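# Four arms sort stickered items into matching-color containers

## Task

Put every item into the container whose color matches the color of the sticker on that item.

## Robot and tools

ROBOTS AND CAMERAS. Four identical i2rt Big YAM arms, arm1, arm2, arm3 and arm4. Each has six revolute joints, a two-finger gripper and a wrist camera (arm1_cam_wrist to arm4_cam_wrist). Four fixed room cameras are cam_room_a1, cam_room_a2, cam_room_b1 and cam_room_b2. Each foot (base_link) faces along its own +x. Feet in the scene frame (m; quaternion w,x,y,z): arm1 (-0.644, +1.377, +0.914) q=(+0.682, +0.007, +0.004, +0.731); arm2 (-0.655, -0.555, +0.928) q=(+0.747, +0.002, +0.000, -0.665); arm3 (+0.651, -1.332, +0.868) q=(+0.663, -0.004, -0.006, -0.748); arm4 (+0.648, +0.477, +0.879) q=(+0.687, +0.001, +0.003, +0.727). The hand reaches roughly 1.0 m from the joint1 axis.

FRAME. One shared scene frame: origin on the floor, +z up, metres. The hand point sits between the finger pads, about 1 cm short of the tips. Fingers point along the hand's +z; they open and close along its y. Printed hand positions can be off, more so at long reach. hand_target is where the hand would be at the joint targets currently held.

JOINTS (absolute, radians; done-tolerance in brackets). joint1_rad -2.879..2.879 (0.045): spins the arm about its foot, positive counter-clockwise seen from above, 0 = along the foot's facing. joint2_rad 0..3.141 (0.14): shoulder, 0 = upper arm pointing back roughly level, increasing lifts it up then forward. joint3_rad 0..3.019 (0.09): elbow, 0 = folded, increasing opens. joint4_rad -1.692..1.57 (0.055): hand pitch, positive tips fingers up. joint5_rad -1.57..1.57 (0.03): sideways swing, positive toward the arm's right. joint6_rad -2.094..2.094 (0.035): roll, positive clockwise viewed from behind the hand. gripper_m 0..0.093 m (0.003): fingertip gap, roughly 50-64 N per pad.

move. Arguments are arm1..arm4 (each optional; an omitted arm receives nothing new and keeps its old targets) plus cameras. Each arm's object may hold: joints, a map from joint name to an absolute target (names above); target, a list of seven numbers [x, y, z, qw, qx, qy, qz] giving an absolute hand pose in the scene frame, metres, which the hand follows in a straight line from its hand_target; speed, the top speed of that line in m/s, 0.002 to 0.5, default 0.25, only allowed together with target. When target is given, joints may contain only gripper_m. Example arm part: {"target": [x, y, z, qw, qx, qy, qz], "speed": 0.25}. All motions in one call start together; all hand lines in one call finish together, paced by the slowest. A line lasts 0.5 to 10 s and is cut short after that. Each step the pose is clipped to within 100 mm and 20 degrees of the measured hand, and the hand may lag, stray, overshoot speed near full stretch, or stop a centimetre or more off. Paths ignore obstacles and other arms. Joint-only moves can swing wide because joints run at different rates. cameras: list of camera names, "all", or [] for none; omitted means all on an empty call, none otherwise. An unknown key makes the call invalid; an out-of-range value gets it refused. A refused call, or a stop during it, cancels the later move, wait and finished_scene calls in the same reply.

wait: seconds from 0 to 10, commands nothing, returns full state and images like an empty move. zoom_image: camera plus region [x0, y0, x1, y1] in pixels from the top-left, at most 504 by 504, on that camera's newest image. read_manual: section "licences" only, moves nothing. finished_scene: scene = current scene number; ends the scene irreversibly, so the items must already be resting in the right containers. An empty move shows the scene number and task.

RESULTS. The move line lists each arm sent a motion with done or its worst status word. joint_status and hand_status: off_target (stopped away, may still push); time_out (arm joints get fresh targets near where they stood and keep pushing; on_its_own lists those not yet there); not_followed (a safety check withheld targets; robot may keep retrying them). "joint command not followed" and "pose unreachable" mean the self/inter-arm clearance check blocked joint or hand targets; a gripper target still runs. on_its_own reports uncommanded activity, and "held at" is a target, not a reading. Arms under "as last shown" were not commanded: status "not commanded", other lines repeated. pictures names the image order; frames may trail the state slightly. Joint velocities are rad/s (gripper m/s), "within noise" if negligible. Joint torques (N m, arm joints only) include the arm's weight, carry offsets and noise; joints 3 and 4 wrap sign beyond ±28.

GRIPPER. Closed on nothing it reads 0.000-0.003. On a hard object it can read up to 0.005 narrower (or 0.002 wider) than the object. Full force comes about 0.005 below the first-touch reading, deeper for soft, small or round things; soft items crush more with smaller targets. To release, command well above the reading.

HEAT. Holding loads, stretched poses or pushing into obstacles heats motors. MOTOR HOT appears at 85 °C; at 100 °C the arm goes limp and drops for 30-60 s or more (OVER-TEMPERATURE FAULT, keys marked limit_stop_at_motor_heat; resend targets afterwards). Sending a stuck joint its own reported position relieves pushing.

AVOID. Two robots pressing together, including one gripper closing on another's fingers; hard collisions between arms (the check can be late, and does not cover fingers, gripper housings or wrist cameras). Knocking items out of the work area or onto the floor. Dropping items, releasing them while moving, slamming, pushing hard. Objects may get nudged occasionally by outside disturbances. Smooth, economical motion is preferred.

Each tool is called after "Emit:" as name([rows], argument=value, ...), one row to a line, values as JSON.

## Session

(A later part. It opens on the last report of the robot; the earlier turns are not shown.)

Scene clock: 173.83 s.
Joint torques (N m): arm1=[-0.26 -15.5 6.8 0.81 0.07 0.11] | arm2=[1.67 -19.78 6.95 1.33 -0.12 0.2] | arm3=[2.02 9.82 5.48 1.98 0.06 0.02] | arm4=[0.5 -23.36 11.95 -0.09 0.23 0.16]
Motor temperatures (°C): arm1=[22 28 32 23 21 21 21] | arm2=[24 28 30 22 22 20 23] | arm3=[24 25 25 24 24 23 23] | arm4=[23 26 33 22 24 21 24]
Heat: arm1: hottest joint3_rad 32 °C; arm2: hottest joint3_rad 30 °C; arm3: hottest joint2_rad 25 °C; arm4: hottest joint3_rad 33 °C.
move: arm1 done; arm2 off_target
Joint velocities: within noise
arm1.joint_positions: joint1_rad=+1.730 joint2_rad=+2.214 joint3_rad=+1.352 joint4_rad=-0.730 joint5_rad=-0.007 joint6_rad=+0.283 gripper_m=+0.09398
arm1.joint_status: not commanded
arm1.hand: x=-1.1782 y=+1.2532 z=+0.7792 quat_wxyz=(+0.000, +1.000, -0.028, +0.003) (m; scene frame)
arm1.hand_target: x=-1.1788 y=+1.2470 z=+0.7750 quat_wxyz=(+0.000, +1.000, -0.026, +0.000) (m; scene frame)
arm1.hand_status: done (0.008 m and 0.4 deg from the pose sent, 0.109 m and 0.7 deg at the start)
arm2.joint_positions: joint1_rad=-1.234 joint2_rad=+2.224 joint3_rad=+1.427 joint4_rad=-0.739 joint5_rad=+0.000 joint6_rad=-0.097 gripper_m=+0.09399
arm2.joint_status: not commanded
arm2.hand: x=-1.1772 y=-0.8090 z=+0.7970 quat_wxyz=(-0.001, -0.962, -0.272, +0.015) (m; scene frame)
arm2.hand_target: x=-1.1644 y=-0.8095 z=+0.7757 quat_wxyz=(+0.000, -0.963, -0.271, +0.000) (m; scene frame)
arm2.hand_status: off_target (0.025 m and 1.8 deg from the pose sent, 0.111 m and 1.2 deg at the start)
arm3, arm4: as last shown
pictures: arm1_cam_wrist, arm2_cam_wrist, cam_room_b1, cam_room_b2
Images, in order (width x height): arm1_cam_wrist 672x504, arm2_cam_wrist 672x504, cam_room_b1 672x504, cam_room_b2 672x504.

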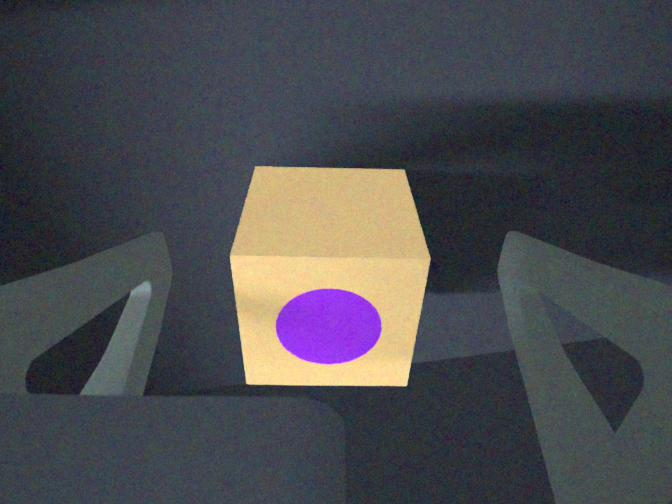

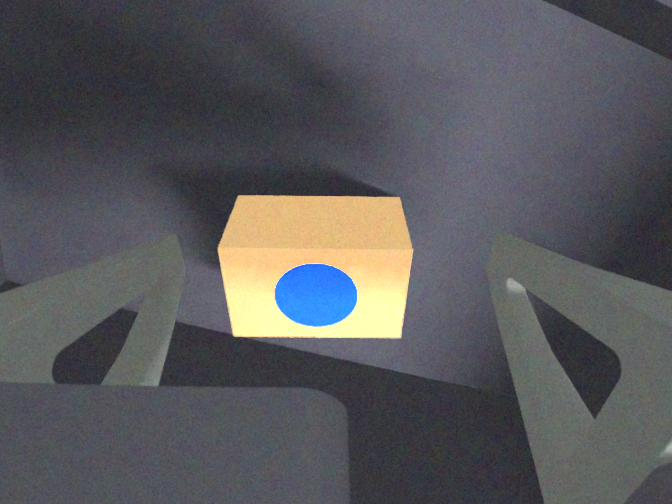

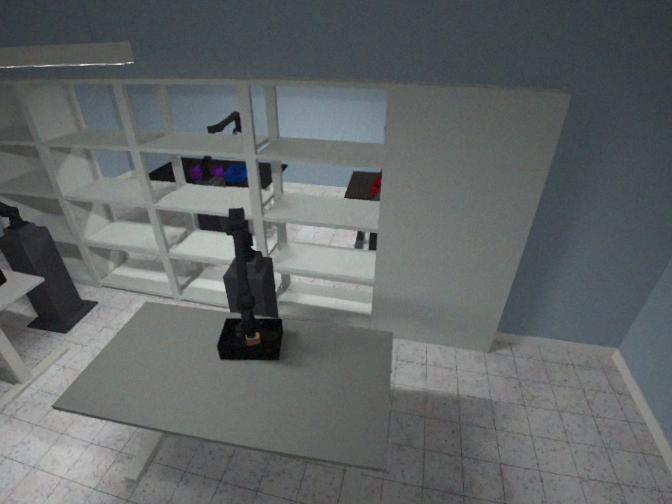

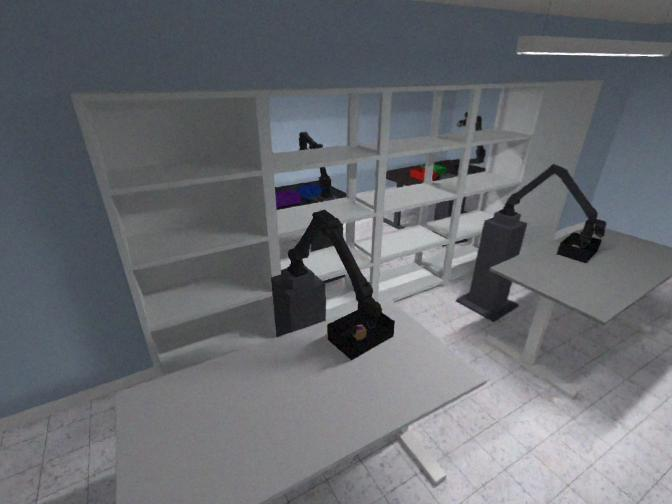

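Emit:
move(arm1={"target": [-1.151, 1.2465, 0.74, 0, 0.9997, -0.026, 0], "speed": 0.08}, arm2={"target": [-1.145, -0.803, 0.735, 0, 0.9627, 0.2706, 0], "speed": 0.08}, cameras=["arm1_cam_wrist", "arm2_cam_wrist"])

Scene clock: 193.27 s.
Joint torques (N m): arm1=[-0.97 -15.09 5.87 0.95 0.1 0.11] | arm2=[1.55 -19.43 6.24 1.28 -0.12 0.21] | arm3=[1.96 9.88 5.46 1.95 0.06 0.03] | arm4=[0.5 -23.3 12.07 -0.17 0.21 0.13]
Motor temperatures (°C): arm1=[22 28 31 23 21 21 21] | arm2=[24 29 29 22 22 20 23] | arm3=[24 25 25 24 24 23 23] | arm4=[23 27 34 22 24 21 24]
Heat: arm1: hottest joint3_rad 31 °C; arm2: hottest joint2_rad 29 °C; arm3: hottest joint2_rad 25 °C; arm4: hottest joint3_rad 34 °C.
move: arm1 done; arm2 off_target
Joint velocities: within noise
arm1.joint_positions: joint1_rad=+1.746 joint2_rad=+2.240 joint3_rad=+1.267 joint4_rad=-0.616 joint5_rad=-0.007 joint6_rad=+0.297 gripper_m=+0.09398
arm1.joint_status: not commanded
arm1.hand: x=-1.1514 y=+1.2513 z=+0.7455 quat_wxyz=(+0.000, +1.000, -0.027, +0.002) (m; scene frame)
arm1.hand_target: x=-1.1508 y=+1.2465 z=+0.7401 quat_wxyz=(+0.000, +1.000, -0.026, +0.000) (m; scene frame)
arm1.hand_status: done (0.007 m and 0.2 deg from the pose sent, 0.048 m and 0.4 deg at the start)
arm2.joint_positions: joint1_rad=-1.228 joint2_rad=+2.274 joint3_rad=+1.364 joint4_rad=-0.631 joint5_rad=+0.000 joint6_rad=-0.093 gripper_m=+0.09399
arm2.joint_status: not commanded
arm2.hand: x=-1.1573 y=-0.8028 z=+0.7547 quat_wxyz=(-0.001, -0.962, -0.273, +0.014) (m; scene frame)
arm2.hand_target: x=-1.1446 y=-0.8026 z=+0.7357 quat_wxyz=(+0.000, -0.963, -0.271, +0.000) (m; scene frame)
arm2.hand_status: off_target (0.023 m and 1.6 deg from the pose sent, 0.070 m and 1.8 deg at the start)
arm3, arm4: as last shown
pictures: arm1_cam_wrist, arm2_cam_wrist
Images, in order (width x height): arm1_cam_wrist 672x504, arm2_cam_wrist 672x504.

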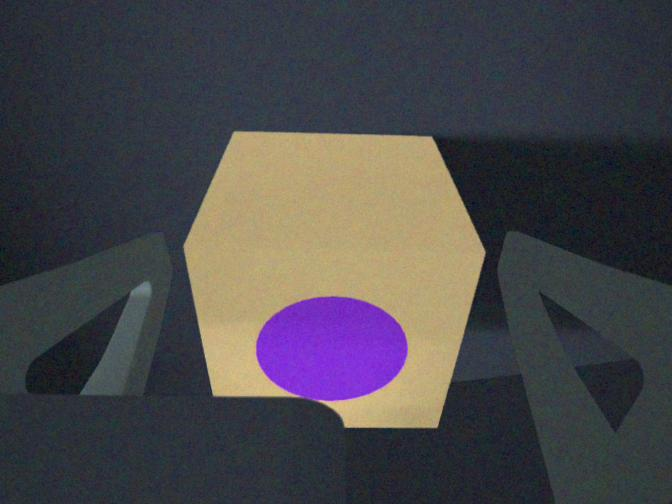

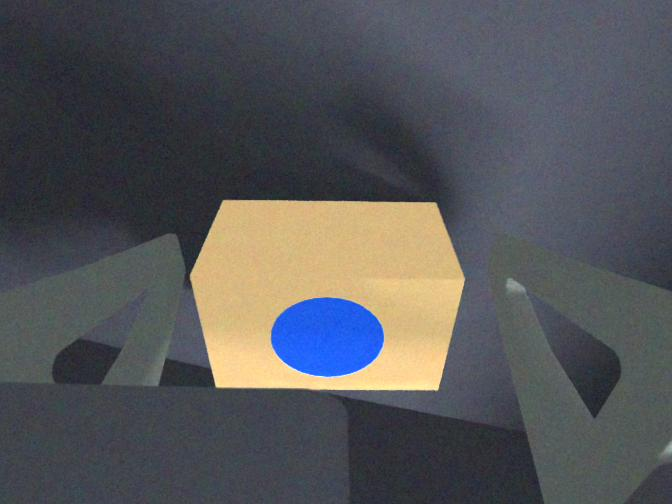

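Emit:
move(arm1={"joints": {"gripper_m": 0.045}}, arm2={"joints": {"gripper_m": 0.05}}, cameras=["arm1_cam_wrist", "arm2_cam_wrist"])

Scene clock: 206.53 s.
Joint torques (N m): arm1=[-1.03 -15.09 5.97 0.83 0.11 0.11] | arm2=[1.44 -19.37 6.24 1.25 -0.1 0.19] | arm3=[2.08 9.7 5.45 1.99 0.06 0.03] | arm4=[0.67 -23.18 12 -0.17 0.15 0.2]
Motor temperatures (°C): arm1=[22 28 30 23 21 21 21] | arm2=[24 28 29 22 22 20 23] | arm3=[24 25 25 24 24 23 23] | arm4=[23 27 35 22 24 21 24]
Heat: arm1: hottest joint3_rad 30 °C; arm2: hottest joint3_rad 29 °C; arm3: hottest joint2_rad 25 °C; arm4: hottest joint3_rad 35 °C.
move: arm1 off_target; arm2 off_target
Joint velocities: within noise
arm1.joint_positions: joint1_rad=+1.746 joint2_rad=+2.240 joint3_rad=+1.267 joint4_rad=-0.615 joint5_rad=-0.008 joint6_rad=+0.298 gripper_m=+0.05289
arm1.joint_status: gripper_m off_target (ended at +0.05291, target +0.04500)
arm1.hand: x=-1.1516 y=+1.2512 z=+0.7455 quat_wxyz=(+0.000, +1.000, -0.027, +0.002) (m; scene frame)
arm1.hand_target: x=-1.1509 y=+1.2465 z=+0.7401 quat_wxyz=(+0.000, +1.000, -0.026, +0.000) (m; scene frame)
arm1.hand_status: not commanded
arm2.joint_positions: joint1_rad=-1.228 joint2_rad=+2.274 joint3_rad=+1.364 joint4_rad=-0.630 joint5_rad=+0.000 joint6_rad=-0.092 gripper_m=+0.06884
arm2.joint_status: gripper_m off_target (ended at +0.06886, target +0.05000)
arm2.hand: x=-1.1574 y=-0.8030 z=+0.7547 quat_wxyz=(-0.002, -0.962, -0.272, +0.014) (m; scene frame)
arm2.hand_target: x=-1.1446 y=-0.8025 z=+0.7357 quat_wxyz=(+0.000, -0.963, -0.271, +0.000) (m; scene frame)
arm2.hand_status: not commanded
arm3, arm4: as last shown
pictures: arm1_cam_wrist, arm2_cam_wrist
Images, in order (width x height): arm1_cam_wrist 672x504, arm2_cam_wrist 672x504.

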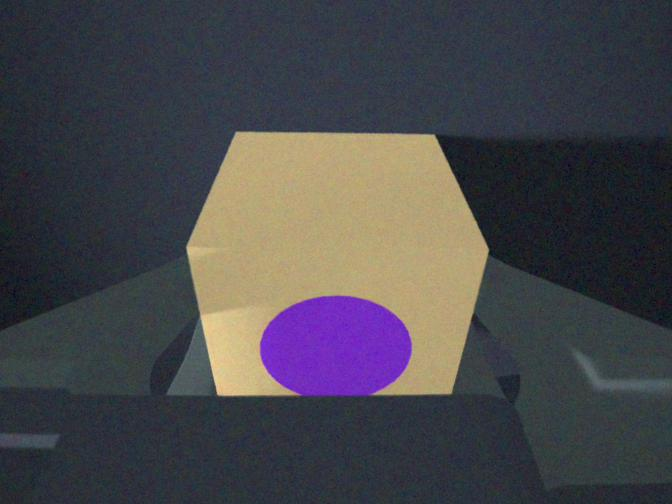

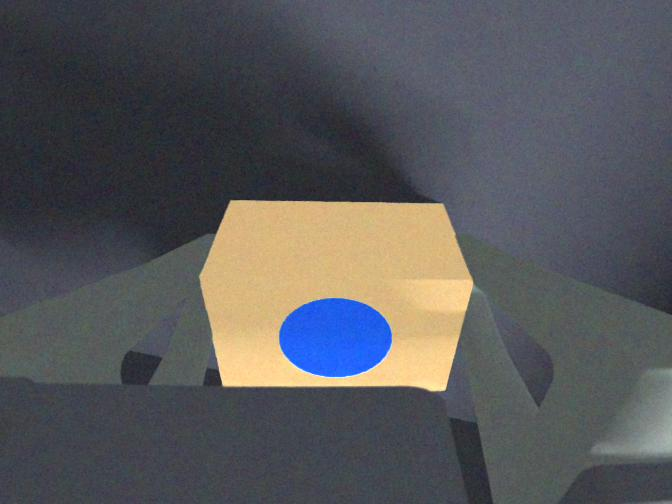

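Emit:
move(arm1={"target": [-1.12, 1.2465, 1.08, 0, 0.9997, -0.026, 0], "speed": 0.2}, arm2={"target": [-1.12, -0.79, 1.08, 0, 0.9627, 0.2706, 0], "speed": 0.2}, arm3={"joints": {"joint1_rad": -1.45}}, arm4={"joints": {"joint2_rad": 0.555, "joint3_rad": 1.556, "joint4_rad": -1.588}}, cameras=["all"])

Scene clock: 227.60 s.
Joint torques (N m): arm1=[-1.26 -13.98 14.46 -0.09 0.06 0.1] | arm2=[1.38 -18.08 14.3 0.13 -0.12 0.17] | arm3=[0.62 10.52 5.42 2 0 0.02] | arm4=[0.97 4.66 5.56 1.33 0.19 0.21]
Motor temperatures (°C): arm1=[22 27 30 23 21 21 22] | arm2=[24 28 28 22 22 20 24] | arm3=[24 25 25 24 24 23 23] | arm4=[23 27 35 22 24 21 24]
Heat: arm1: hottest joint3_rad 30 °C; arm2: hottest joint2_rad 28 °C; arm3: hottest joint2_rad 25 °C; arm4: hottest joint3_rad 35 °C.
move: arm1 off_target; arm2 off_target; arm3 done; arm4 done
Joint velocities: within noise
arm1.joint_positions: joint1_rad=+1.755 joint2_rad=+1.687 joint3_rad=+1.371 joint4_rad=-1.321 joint5_rad=-0.008 joint6_rad=+0.308 gripper_m=+0.05289
arm1.joint_status: not commanded
arm1.hand: x=-1.1061 y=+1.2558 z=+1.0559 quat_wxyz=(-0.007, +0.999, -0.028, +0.025) (m; scene frame)
arm1.hand_target: x=-1.1188 y=+1.2467 z=+1.0801 quat_wxyz=(+0.000, +1.000, -0.026, +0.000) (m; scene frame)
arm1.hand_status: off_target (0.029 m and 2.9 deg from the pose sent, 0.336 m and 0.2 deg at the start)
arm2.joint_positions: joint1_rad=-1.228 joint2_rad=+1.726 joint3_rad=+1.434 joint4_rad=-1.305 joint5_rad=+0.000 joint6_rad=-0.092 gripper_m=+0.06884
arm2.joint_status: not commanded
arm2.hand: x=-1.1097 y=-0.7801 z=+1.0649 quat_wxyz=(+0.004, -0.962, -0.272, -0.015) (m; scene frame)
arm2.hand_target: x=-1.1195 y=-0.7897 z=+1.0802 quat_wxyz=(+0.000, -0.963, -0.271, +0.000) (m; scene frame)
arm2.hand_status: off_target (0.021 m and 1.7 deg from the pose sent, 0.328 m and 1.6 deg at the start)
arm3.joint_positions: joint1_rad=-1.441 joint2_rad=+0.266 joint3_rad=+1.523 joint4_rad=-1.599 joint5_rad=+0.000 joint6_rad=-0.007 gripper_m=+0.09402
arm3.joint_status: all done
arm3.hand: x=+0.6260 y=-1.3235 z=+1.4437 quat_wxyz=(-0.006, -0.818, -0.002, +0.576) (m; scene frame)
arm3.hand_target: x=+0.6241 y=-1.3232 z=+1.4493 quat_wxyz=(-0.006, -0.815, +0.004, +0.579) (m; scene frame)
arm3.hand_status: not commanded
arm4.joint_positions: joint1_rad=-1.756 joint2_rad=+0.552 joint3_rad=+1.560 joint4_rad=-1.588 joint5_rad=-0.007 joint6_rad=-0.016 gripper_m=+0.09398
arm4.joint_status: all done
arm4.hand: x=+0.7940 y=+0.4615 z=+1.4536 quat_wxyz=(-0.472, -0.047, -0.880, +0.033) (m; scene frame)
arm4.hand_target: x=+0.7961 y=+0.4605 z=+1.4516 quat_wxyz=(-0.469, -0.054, -0.881, +0.031) (m; scene frame)
arm4.hand_status: not commanded
pictures: arm1_cam_wrist, arm2_cam_wrist, arm3_cam_wrist, arm4_cam_wrist, cam_room_a1, cam_room_a2, cam_room_b1, cam_room_b2
Images, in order (width x height): arm1_cam_wrist 672x504, arm2_cam_wrist 672x504, arm3_cam_wrist 672x504, arm4_cam_wrist 672x504, cam_room_a1 672x504, cam_room_a2 672x504, cam_room_b1 672x504, cam_room_b2 672x504.

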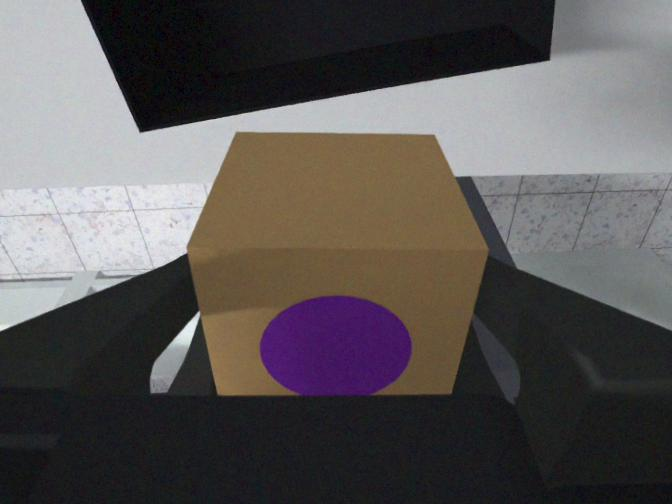

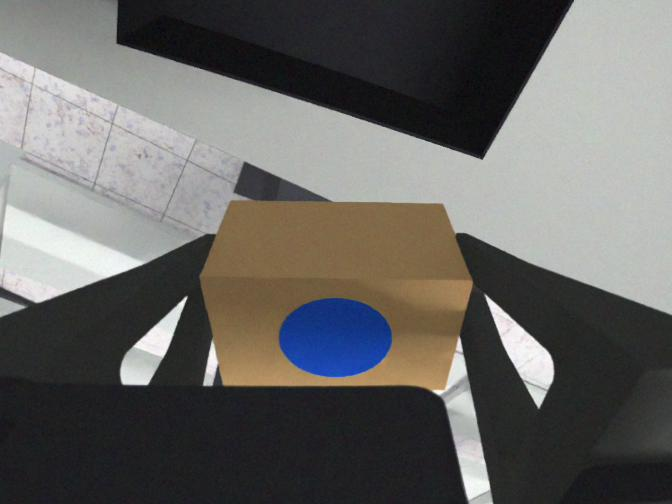

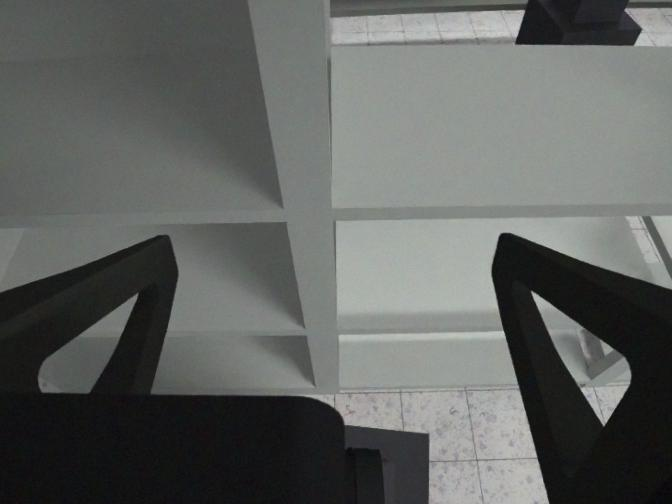

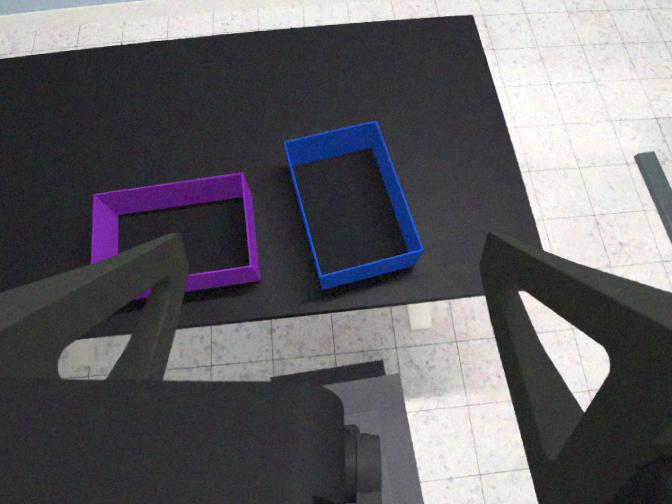

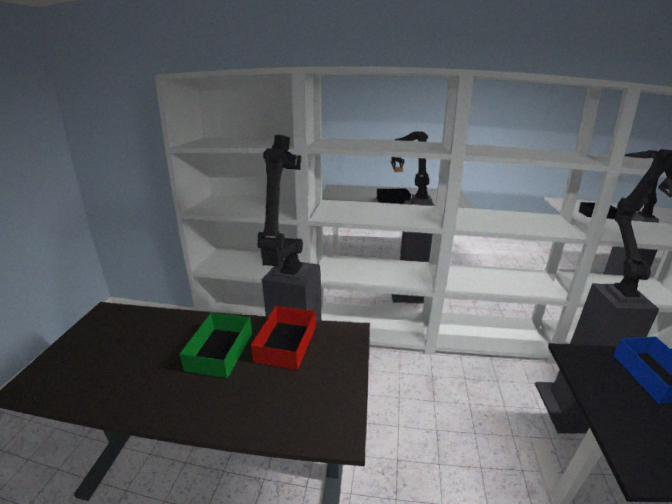

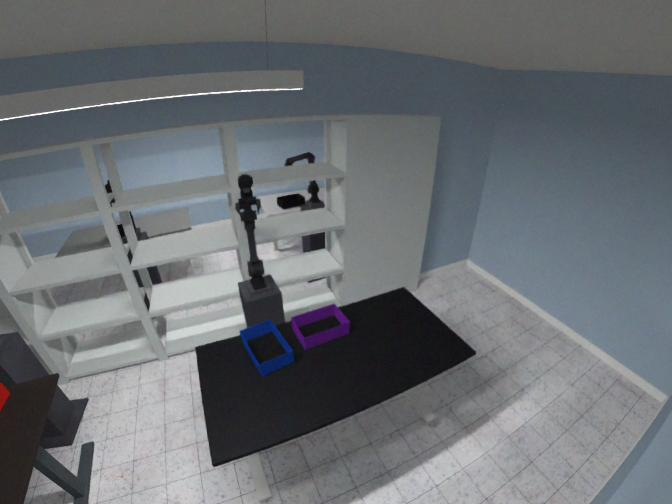

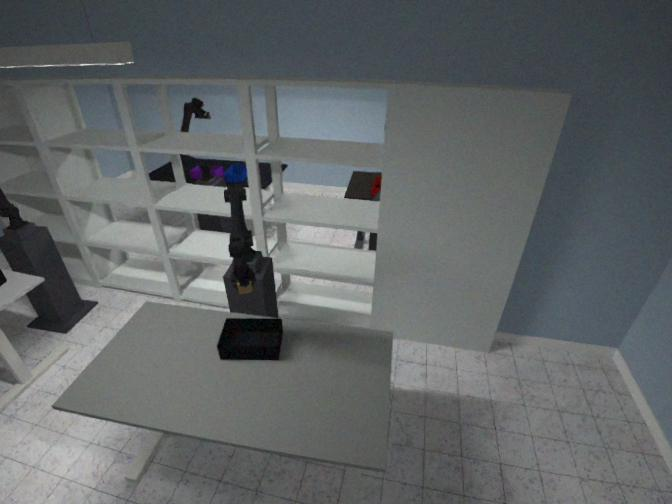

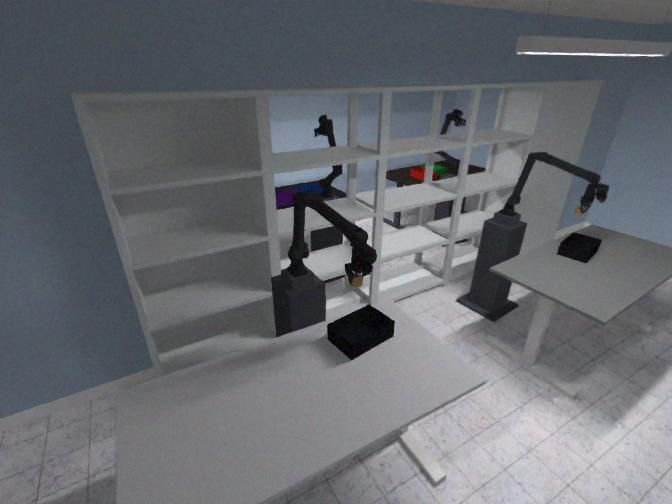

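Emit:
zoom_image(camera="arm3_cam_wrist", region=[300, 0, 672, 279])

Scaled by 1.355.

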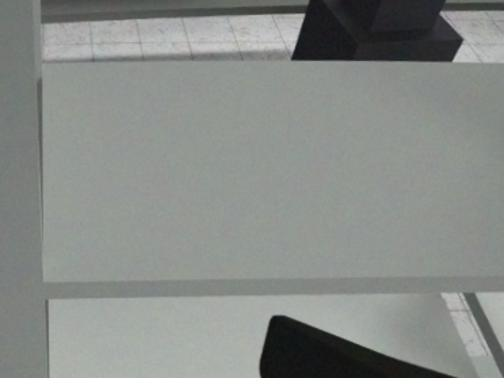

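Emit:
move(arm3={"target": [0.62, -1.3235, 1.20, -0.006, -0.818, -0.002, 0.576], "speed": 0.2}, arm4={"joints": {"joint1_rad": 1.5}}, cameras=["arm3_cam_wrist", "arm4_cam_wrist"])

Scene clock: 266.40 s.
Joint torques (N m): arm1=[-0.85 -13.63 14.41 -0.17 0.06 0.11] | arm2=[1.32 -17.96 14.28 0.1 -0.12 0.19] | arm3=[1.9 7.47 6.5 1.22 0.12 0.02] | arm4=[0.97 4.72 5.48 1.44 0.06 0.16]
Motor temperatures (°C): arm1=[22 27 34 23 21 21 22] | arm2=[24 27 32 22 22 20 24] | arm3=[24 25 25 24 24 23 23] | arm4=[23 25 33 22 24 21 24]
Heat: arm1: hottest joint3_rad 34 °C; arm2: hottest joint3_rad 32 °C; arm3: hottest joint2_rad 25 °C; arm4: hottest joint3_rad 33 °C.
move: arm3 off_target; arm4 done
Joint velocities: within noise
arm1, arm2: as last shown
arm3.joint_positions: joint1_rad=-1.436 joint2_rad=+0.006 joint3_rad=+0.942 joint4_rad=-1.696 joint5_rad=+0.022 joint6_rad=+0.000 gripper_m=+0.09402
arm3.joint_status: not commanded
arm3.hand: x=+0.6023 y=-1.3234 z=+1.2065 quat_wxyz=(+0.001, -0.919, +0.001, +0.394) (m; scene frame)
arm3.hand_target: x=+0.6042 y=-1.3234 z=+1.2061 quat_wxyz=(-0.001, -0.919, +0.000, +0.395) (m; scene frame)
arm3.hand_status: off_target (0.019 m and 23.9 deg from the pose sent, 0.244 m and 0.1 deg at the start; pose on its path clipped on 36 of 73 steps; a joint's target at an end of its range on 55 of 73 steps)
arm4.joint_positions: joint1_rad=+1.494 joint2_rad=+0.552 joint3_rad=+1.560 joint4_rad=-1.588 joint5_rad=-0.004 joint6_rad=-0.015 gripper_m=+0.09404
arm4.joint_status: all done
arm4.hand: x=+0.5061 y=+0.4820 z=+1.4549 quat_wxyz=(-0.005, +0.879, -0.002, -0.477) (m; scene frame)
arm4.hand_target: x=+0.5039 y=+0.4812 z=+1.4529 quat_wxyz=(-0.001, +0.880, -0.005, -0.474) (m; scene frame)
arm4.hand_status: not commanded
pictures: arm3_cam_wrist, arm4_cam_wrist
Images, in order (width x height): arm3_cam_wrist 672x504, arm4_cam_wrist 672x504.

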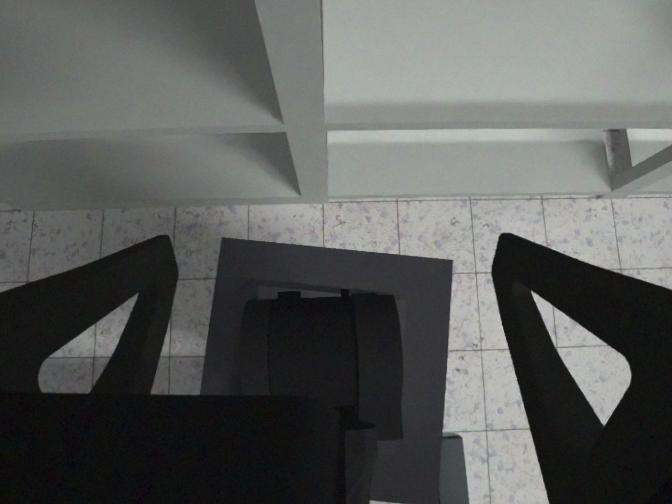

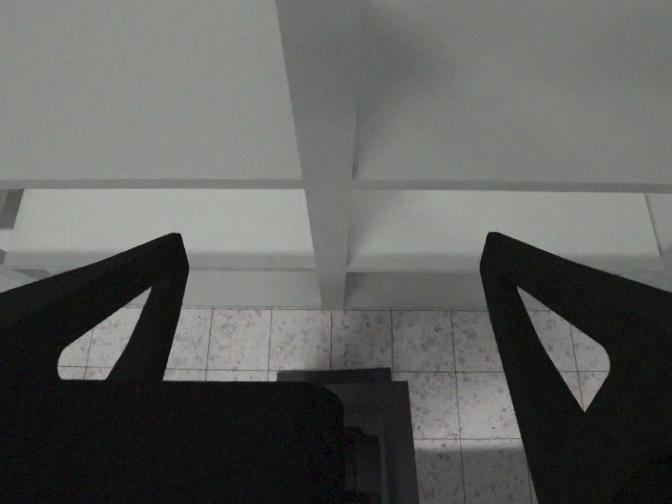

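Emit:
move(arm1={"joints": {"joint1_rad": -2.25, "joint2_rad": 1.2, "joint3_rad": 1.32, "joint4_rad": -1.68, "joint5_rad": 0, "joint6_rad": 0}}, arm2={"joints": {"joint1_rad": 2.12, "joint2_rad": 1.2, "joint3_rad": 1.32, "joint4_rad": -1.68, "joint5_rad": 0, "joint6_rad": 0}}, arm4={"target": [0.33, 0.70, 1.2, 0.1151, -0.8811, 0.2778, 0.3650], "speed": 0.25}, cameras=["all"])

Scene clock: 378.07 s.
Joint torques (N m): arm1=[-34.73 -8.59 11.77 -0.14 -0.04 -0.03] | arm2=[0.44 -10.58 10.78 0.38 0.08 -0.06] | arm3=[2.02 7.47 6.52 1.2 0.12 0.03] | arm4=[0.32 -5.71 9.7 1.62 0.21 0.18]
Motor temperatures (°C): arm1=[24 27 37 23 21 21 23] | arm2=[24 27 35 22 22 20 25] | arm3=[24 25 26 24 24 23 23] | arm4=[23 23 29 22 24 21 24]
Heat: arm1: hottest joint3_rad 37 °C; arm2: hottest joint3_rad 35 °C; arm3: hottest joint3_rad 26 °C; arm4: hottest joint3_rad 29 °C.
move: arm1 time_out; arm2 done; arm4 done
Joint velocities: within noise
arm1.joint_positions: joint1_rad=-1.528 joint2_rad=+1.227 joint3_rad=+1.303 joint4_rad=-1.667 joint5_rad=+0.002 joint6_rad=+0.007 gripper_m=+0.05285
arm1.joint_status: joint1_rad time_out (moved -3.283 of -4.005); the others done
arm1.on_its_own: joint1_rad reads -1.528 and still pushes toward -1.916 since a time_out (your -2.250 is given up)
arm1.hand: x=-0.3074 y=+1.4130 z=+1.2019 quat_wxyz=(+0.018, +0.052, -0.998, +0.000) (m; scene frame)
arm1.hand_target: x=-0.3217 y=+1.2861 z=+1.2167 quat_wxyz=(+0.003, -0.138, -0.990, +0.000) (m; scene frame)
arm1.hand_status: not commanded
arm2.joint_positions: joint1_rad=+2.124 joint2_rad=+1.210 joint3_rad=+1.322 joint4_rad=-1.671 joint5_rad=-0.002 joint6_rad=+0.014 gripper_m=+0.06890
arm2.joint_status: all done
arm2.hand: x=-0.3938 y=-0.3488 z=+1.2353 quat_wxyz=(-0.007, +0.322, -0.947, -0.004) (m; scene frame)
arm2.hand_target: x=-0.3962 y=-0.3528 z=+1.2372 quat_wxyz=(-0.006, +0.327, -0.945, -0.003) (m; scene frame)
arm2.hand_status: not commanded
arm3: as last shown
arm4.joint_positions: joint1_rad=+0.923 joint2_rad=+0.888 joint3_rad=+0.955 joint4_rad=-0.878 joint5_rad=+0.008 joint6_rad=-0.010 gripper_m=+0.09404
arm4.joint_status: not commanded
arm4.hand: x=+0.3300 y=+0.6952 z=+1.1945 quat_wxyz=(-0.111, +0.889, -0.268, -0.355) (m; scene frame)
arm4.hand_target: x=+0.3301 y=+0.6999 z=+1.2000 quat_wxyz=(-0.115, +0.881, -0.278, -0.365) (m; scene frame)
arm4.hand_status: done (0.007 m and 1.9 deg from the pose sent, 0.379 m and 36.5 deg at the start)
pictures: arm1_cam_wrist, arm2_cam_wrist, arm3_cam_wrist, arm4_cam_wrist, cam_room_a1, cam_room_a2, cam_room_b1, cam_room_b2
Images, in order (width x height): arm1_cam_wrist 672x504, arm2_cam_wrist 672x504, arm3_cam_wrist 672x504, arm4_cam_wrist 672x504, cam_room_a1 672x504, cam_room_a2 672x504, cam_room_b1 672x504, cam_room_b2 672x504.

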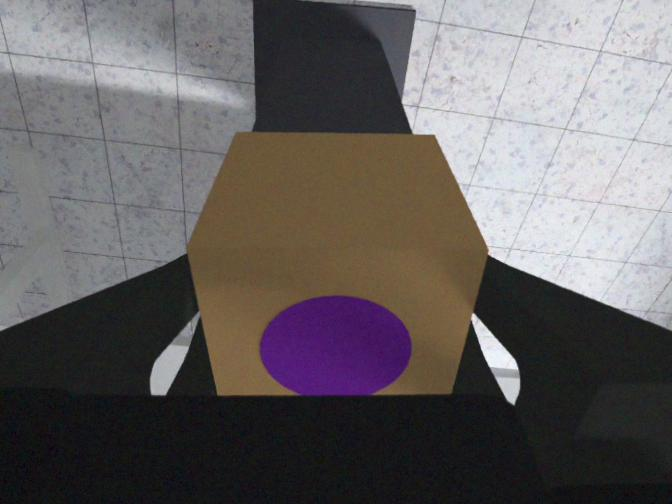

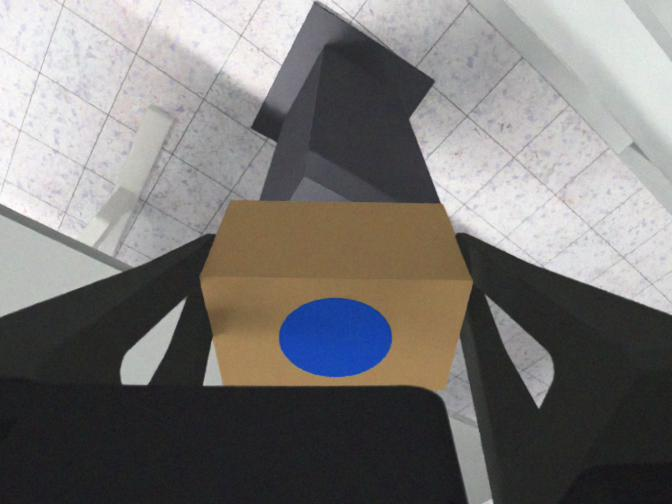

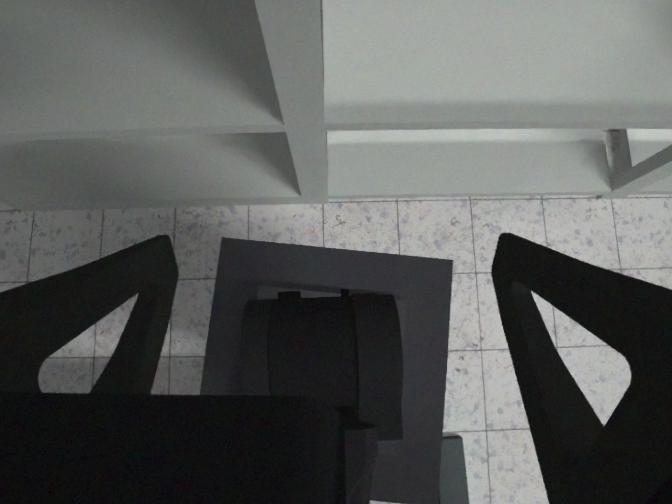

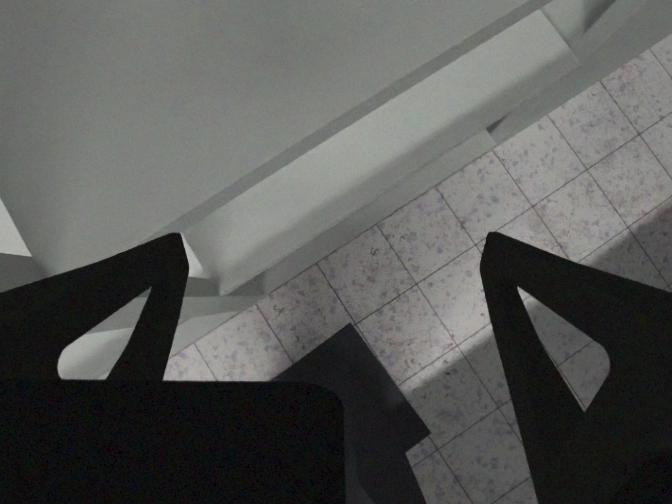

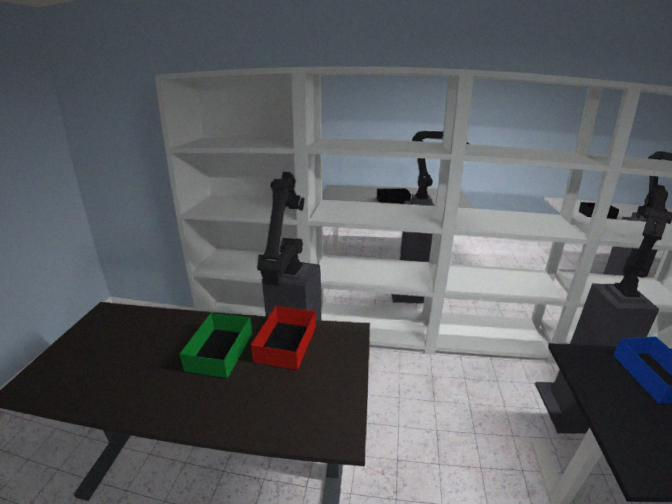

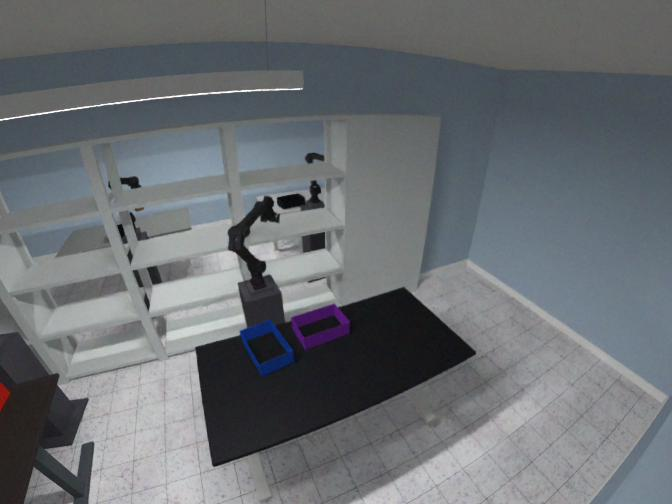

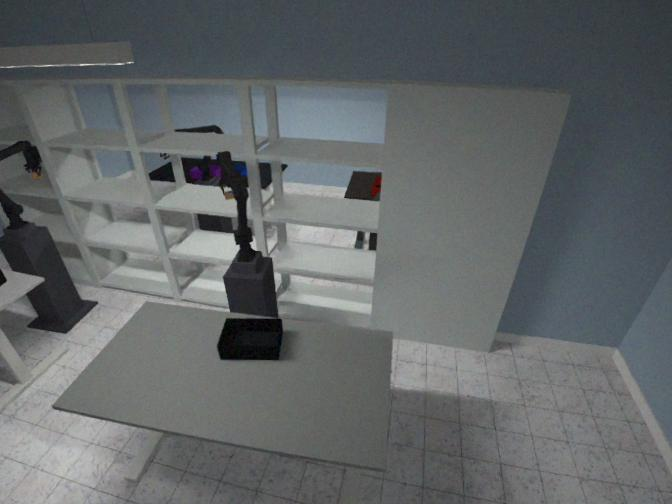

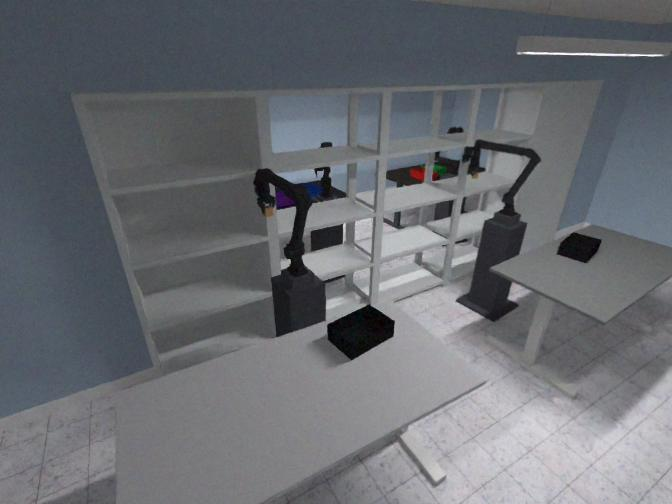

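Emit:
move(arm1={"joints": {"joint1_rad": -1.40}}, cameras=["cam_room_b2"])

Scene clock: 383.17 s.
Joint torques (N m): arm1=[-1.61 -7.41 12.05 -0.17 0.06 -0.04] | arm2=[0.38 -10.58 10.78 0.38 0.09 -0.07] | arm3=[1.9 7.47 6.49 1.21 0.13 0.03] | arm4=[0.44 -5.6 9.66 1.7 0.19 0.2]
Motor temperatures (°C): arm1=[24 27 36 23 21 21 23] | arm2=[24 27 34 22 22 20 25] | arm3=[24 25 26 24 24 23 23] | arm4=[23 23 30 22 24 21 24]
Heat: arm1: hottest joint3_rad 36 °C; arm2: hottest joint3_rad 34 °C; arm3: hottest joint3_rad 26 °C; arm4: hottest joint3_rad 30 °C.
move: arm1 done
Joint velocities: within noise
arm1.joint_positions: joint1_rad=-1.396 joint2_rad=+1.221 joint3_rad=+1.303 joint4_rad=-1.669 joint5_rad=+0.000 joint6_rad=+0.007 gripper_m=+0.05286
arm1.joint_status: all done
arm1.hand: x=-0.3164 y=+1.4562 z=+1.2041 quat_wxyz=(+0.016, +0.118, -0.993, -0.001) (m; scene frame)
arm1.hand_target: x=-0.3184 y=+1.4542 z=+1.2171 quat_wxyz=(+0.002, +0.119, -0.993, -0.003) (m; scene frame)
arm1.hand_status: not commanded
arm2, arm3, arm4: as last shown
pictures: cam_room_b2
Images, in order (width x height): cam_room_b2 672x504.

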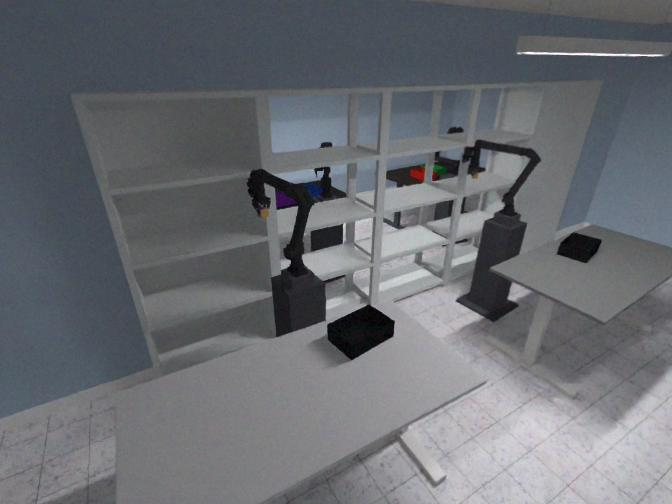

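Emit:
move(arm1={"joints": {"joint2_rad": 1.0, "joint3_rad": 1.12, "joint4_rad": -1.68}})

Emit:
move(arm1={"joints": {"joint1_rad": -2.25}}, cameras=["cam_room_b2", "arm4_cam_wrist", "cam_room_a2"])

Scene clock: 390.97 s.
Joint torques (N m): arm1=[-2.32 -2.37 10.76 0.21 0.08 -0.02] | arm2=[0.56 -10.58 10.78 0.42 0.08 -0.07] | arm3=[1.96 7.65 6.52 1.2 0.13 0.02] | arm4=[0.32 -5.3 9.76 1.8 0.16 0.17]
Motor temperatures (°C): arm1=[24 27 36 23 21 21 23] | arm2=[24 27 34 22 22 20 25] | arm3=[24 25 26 24 24 23 23] | arm4=[23 23 32 22 24 21 24]
Heat: arm1: hottest joint3_rad 36 °C; arm2: hottest joint3_rad 34 °C; arm3: hottest joint3_rad 26 °C; arm4: hottest joint3_rad 32 °C.
move: arm1 done
Joint velocities: within noise
arm1.joint_positions: joint1_rad=-1.396 joint2_rad=+0.994 joint3_rad=+1.116 joint4_rad=-1.675 joint5_rad=+0.000 joint6_rad=+0.007 gripper_m=+0.05286
arm1.joint_status: all done
arm1.hand: x=-0.3910 y=+1.4377 z=+1.1959 quat_wxyz=(-0.001, +0.118, -0.993, -0.004) (m; scene frame)
arm1.hand_target: x=-0.3903 y=+1.4368 z=+1.1961 quat_wxyz=(+0.002, +0.119, -0.993, -0.003) (m; scene frame)
arm1.hand_status: not commanded
arm2, arm3, arm4: as last shown

Scene clock: 392.37 s.
Joint torques (N m): arm1=[-1.9 -2.2 10.65 0.27 0 -0.03] | arm2=[0.44 -10.7 10.76 0.39 0.08 -0.07] | arm3=[1.9 7.53 6.52 1.17 0.13 0.04] | arm4=[0.15 -5.71 9.68 1.73 0.21 0.15]
Motor temperatures (°C): arm1=[24 26 36 23 21 21 23] | arm2=[24 27 34 22 22 20 25] | arm3=[24 25 26 24 24 23 23] | arm4=[23 23 32 22 24 21 24]
Heat: arm1: hottest joint3_rad 36 °C; arm2: hottest joint3_rad 34 °C; arm3: hottest joint3_rad 26 °C; arm4: hottest joint3_rad 32 °C.
move: arm1 done
Joint velocities: within noise
arm1.joint_positions: joint1_rad=-2.245 joint2_rad=+0.994 joint3_rad=+1.116 joint4_rad=-1.675 joint5_rad=+0.001 joint6_rad=+0.006 gripper_m=+0.05284
arm1.joint_status: all done
arm1.hand: x=-0.4294 y=+1.2305 z=+1.1960 quat_wxyz=(-0.001, -0.301, -0.954, +0.004) (m; scene frame)
arm1.hand_target: x=-0.4296 y=+1.2293 z=+1.1962 quat_wxyz=(+0.003, -0.300, -0.954, +0.003) (m; scene frame)
arm1.hand_status: not commanded
arm2, arm3, arm4: as last shown
pictures: arm4_cam_wrist, cam_room_a2, cam_room_b2
Images, in order (width x height): arm4_cam_wrist 672x504, cam_room_a2 672x504, cam_room_b2 672x504.

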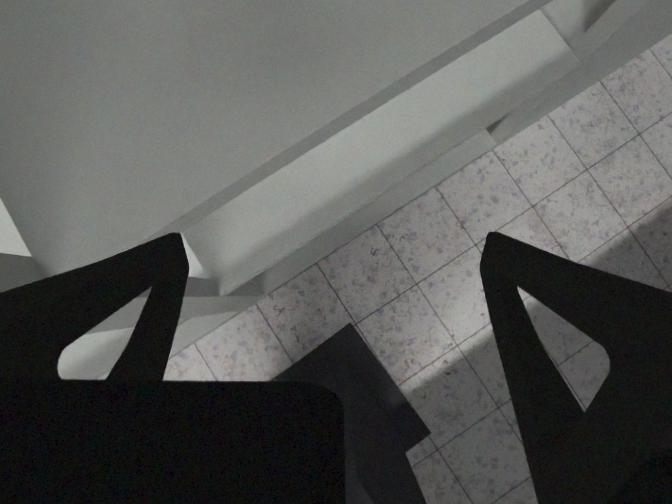

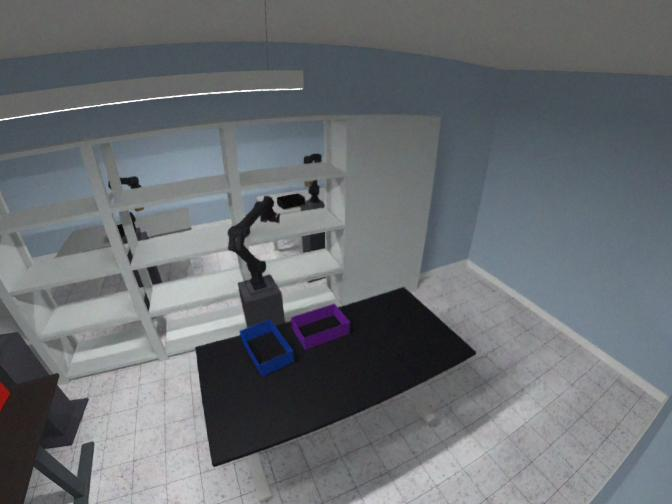

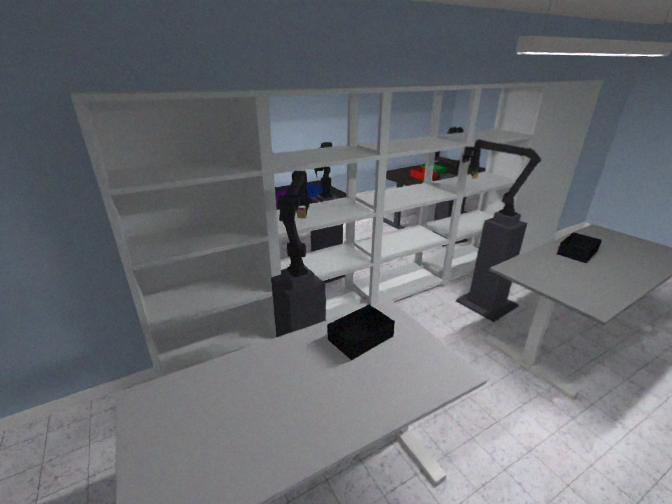

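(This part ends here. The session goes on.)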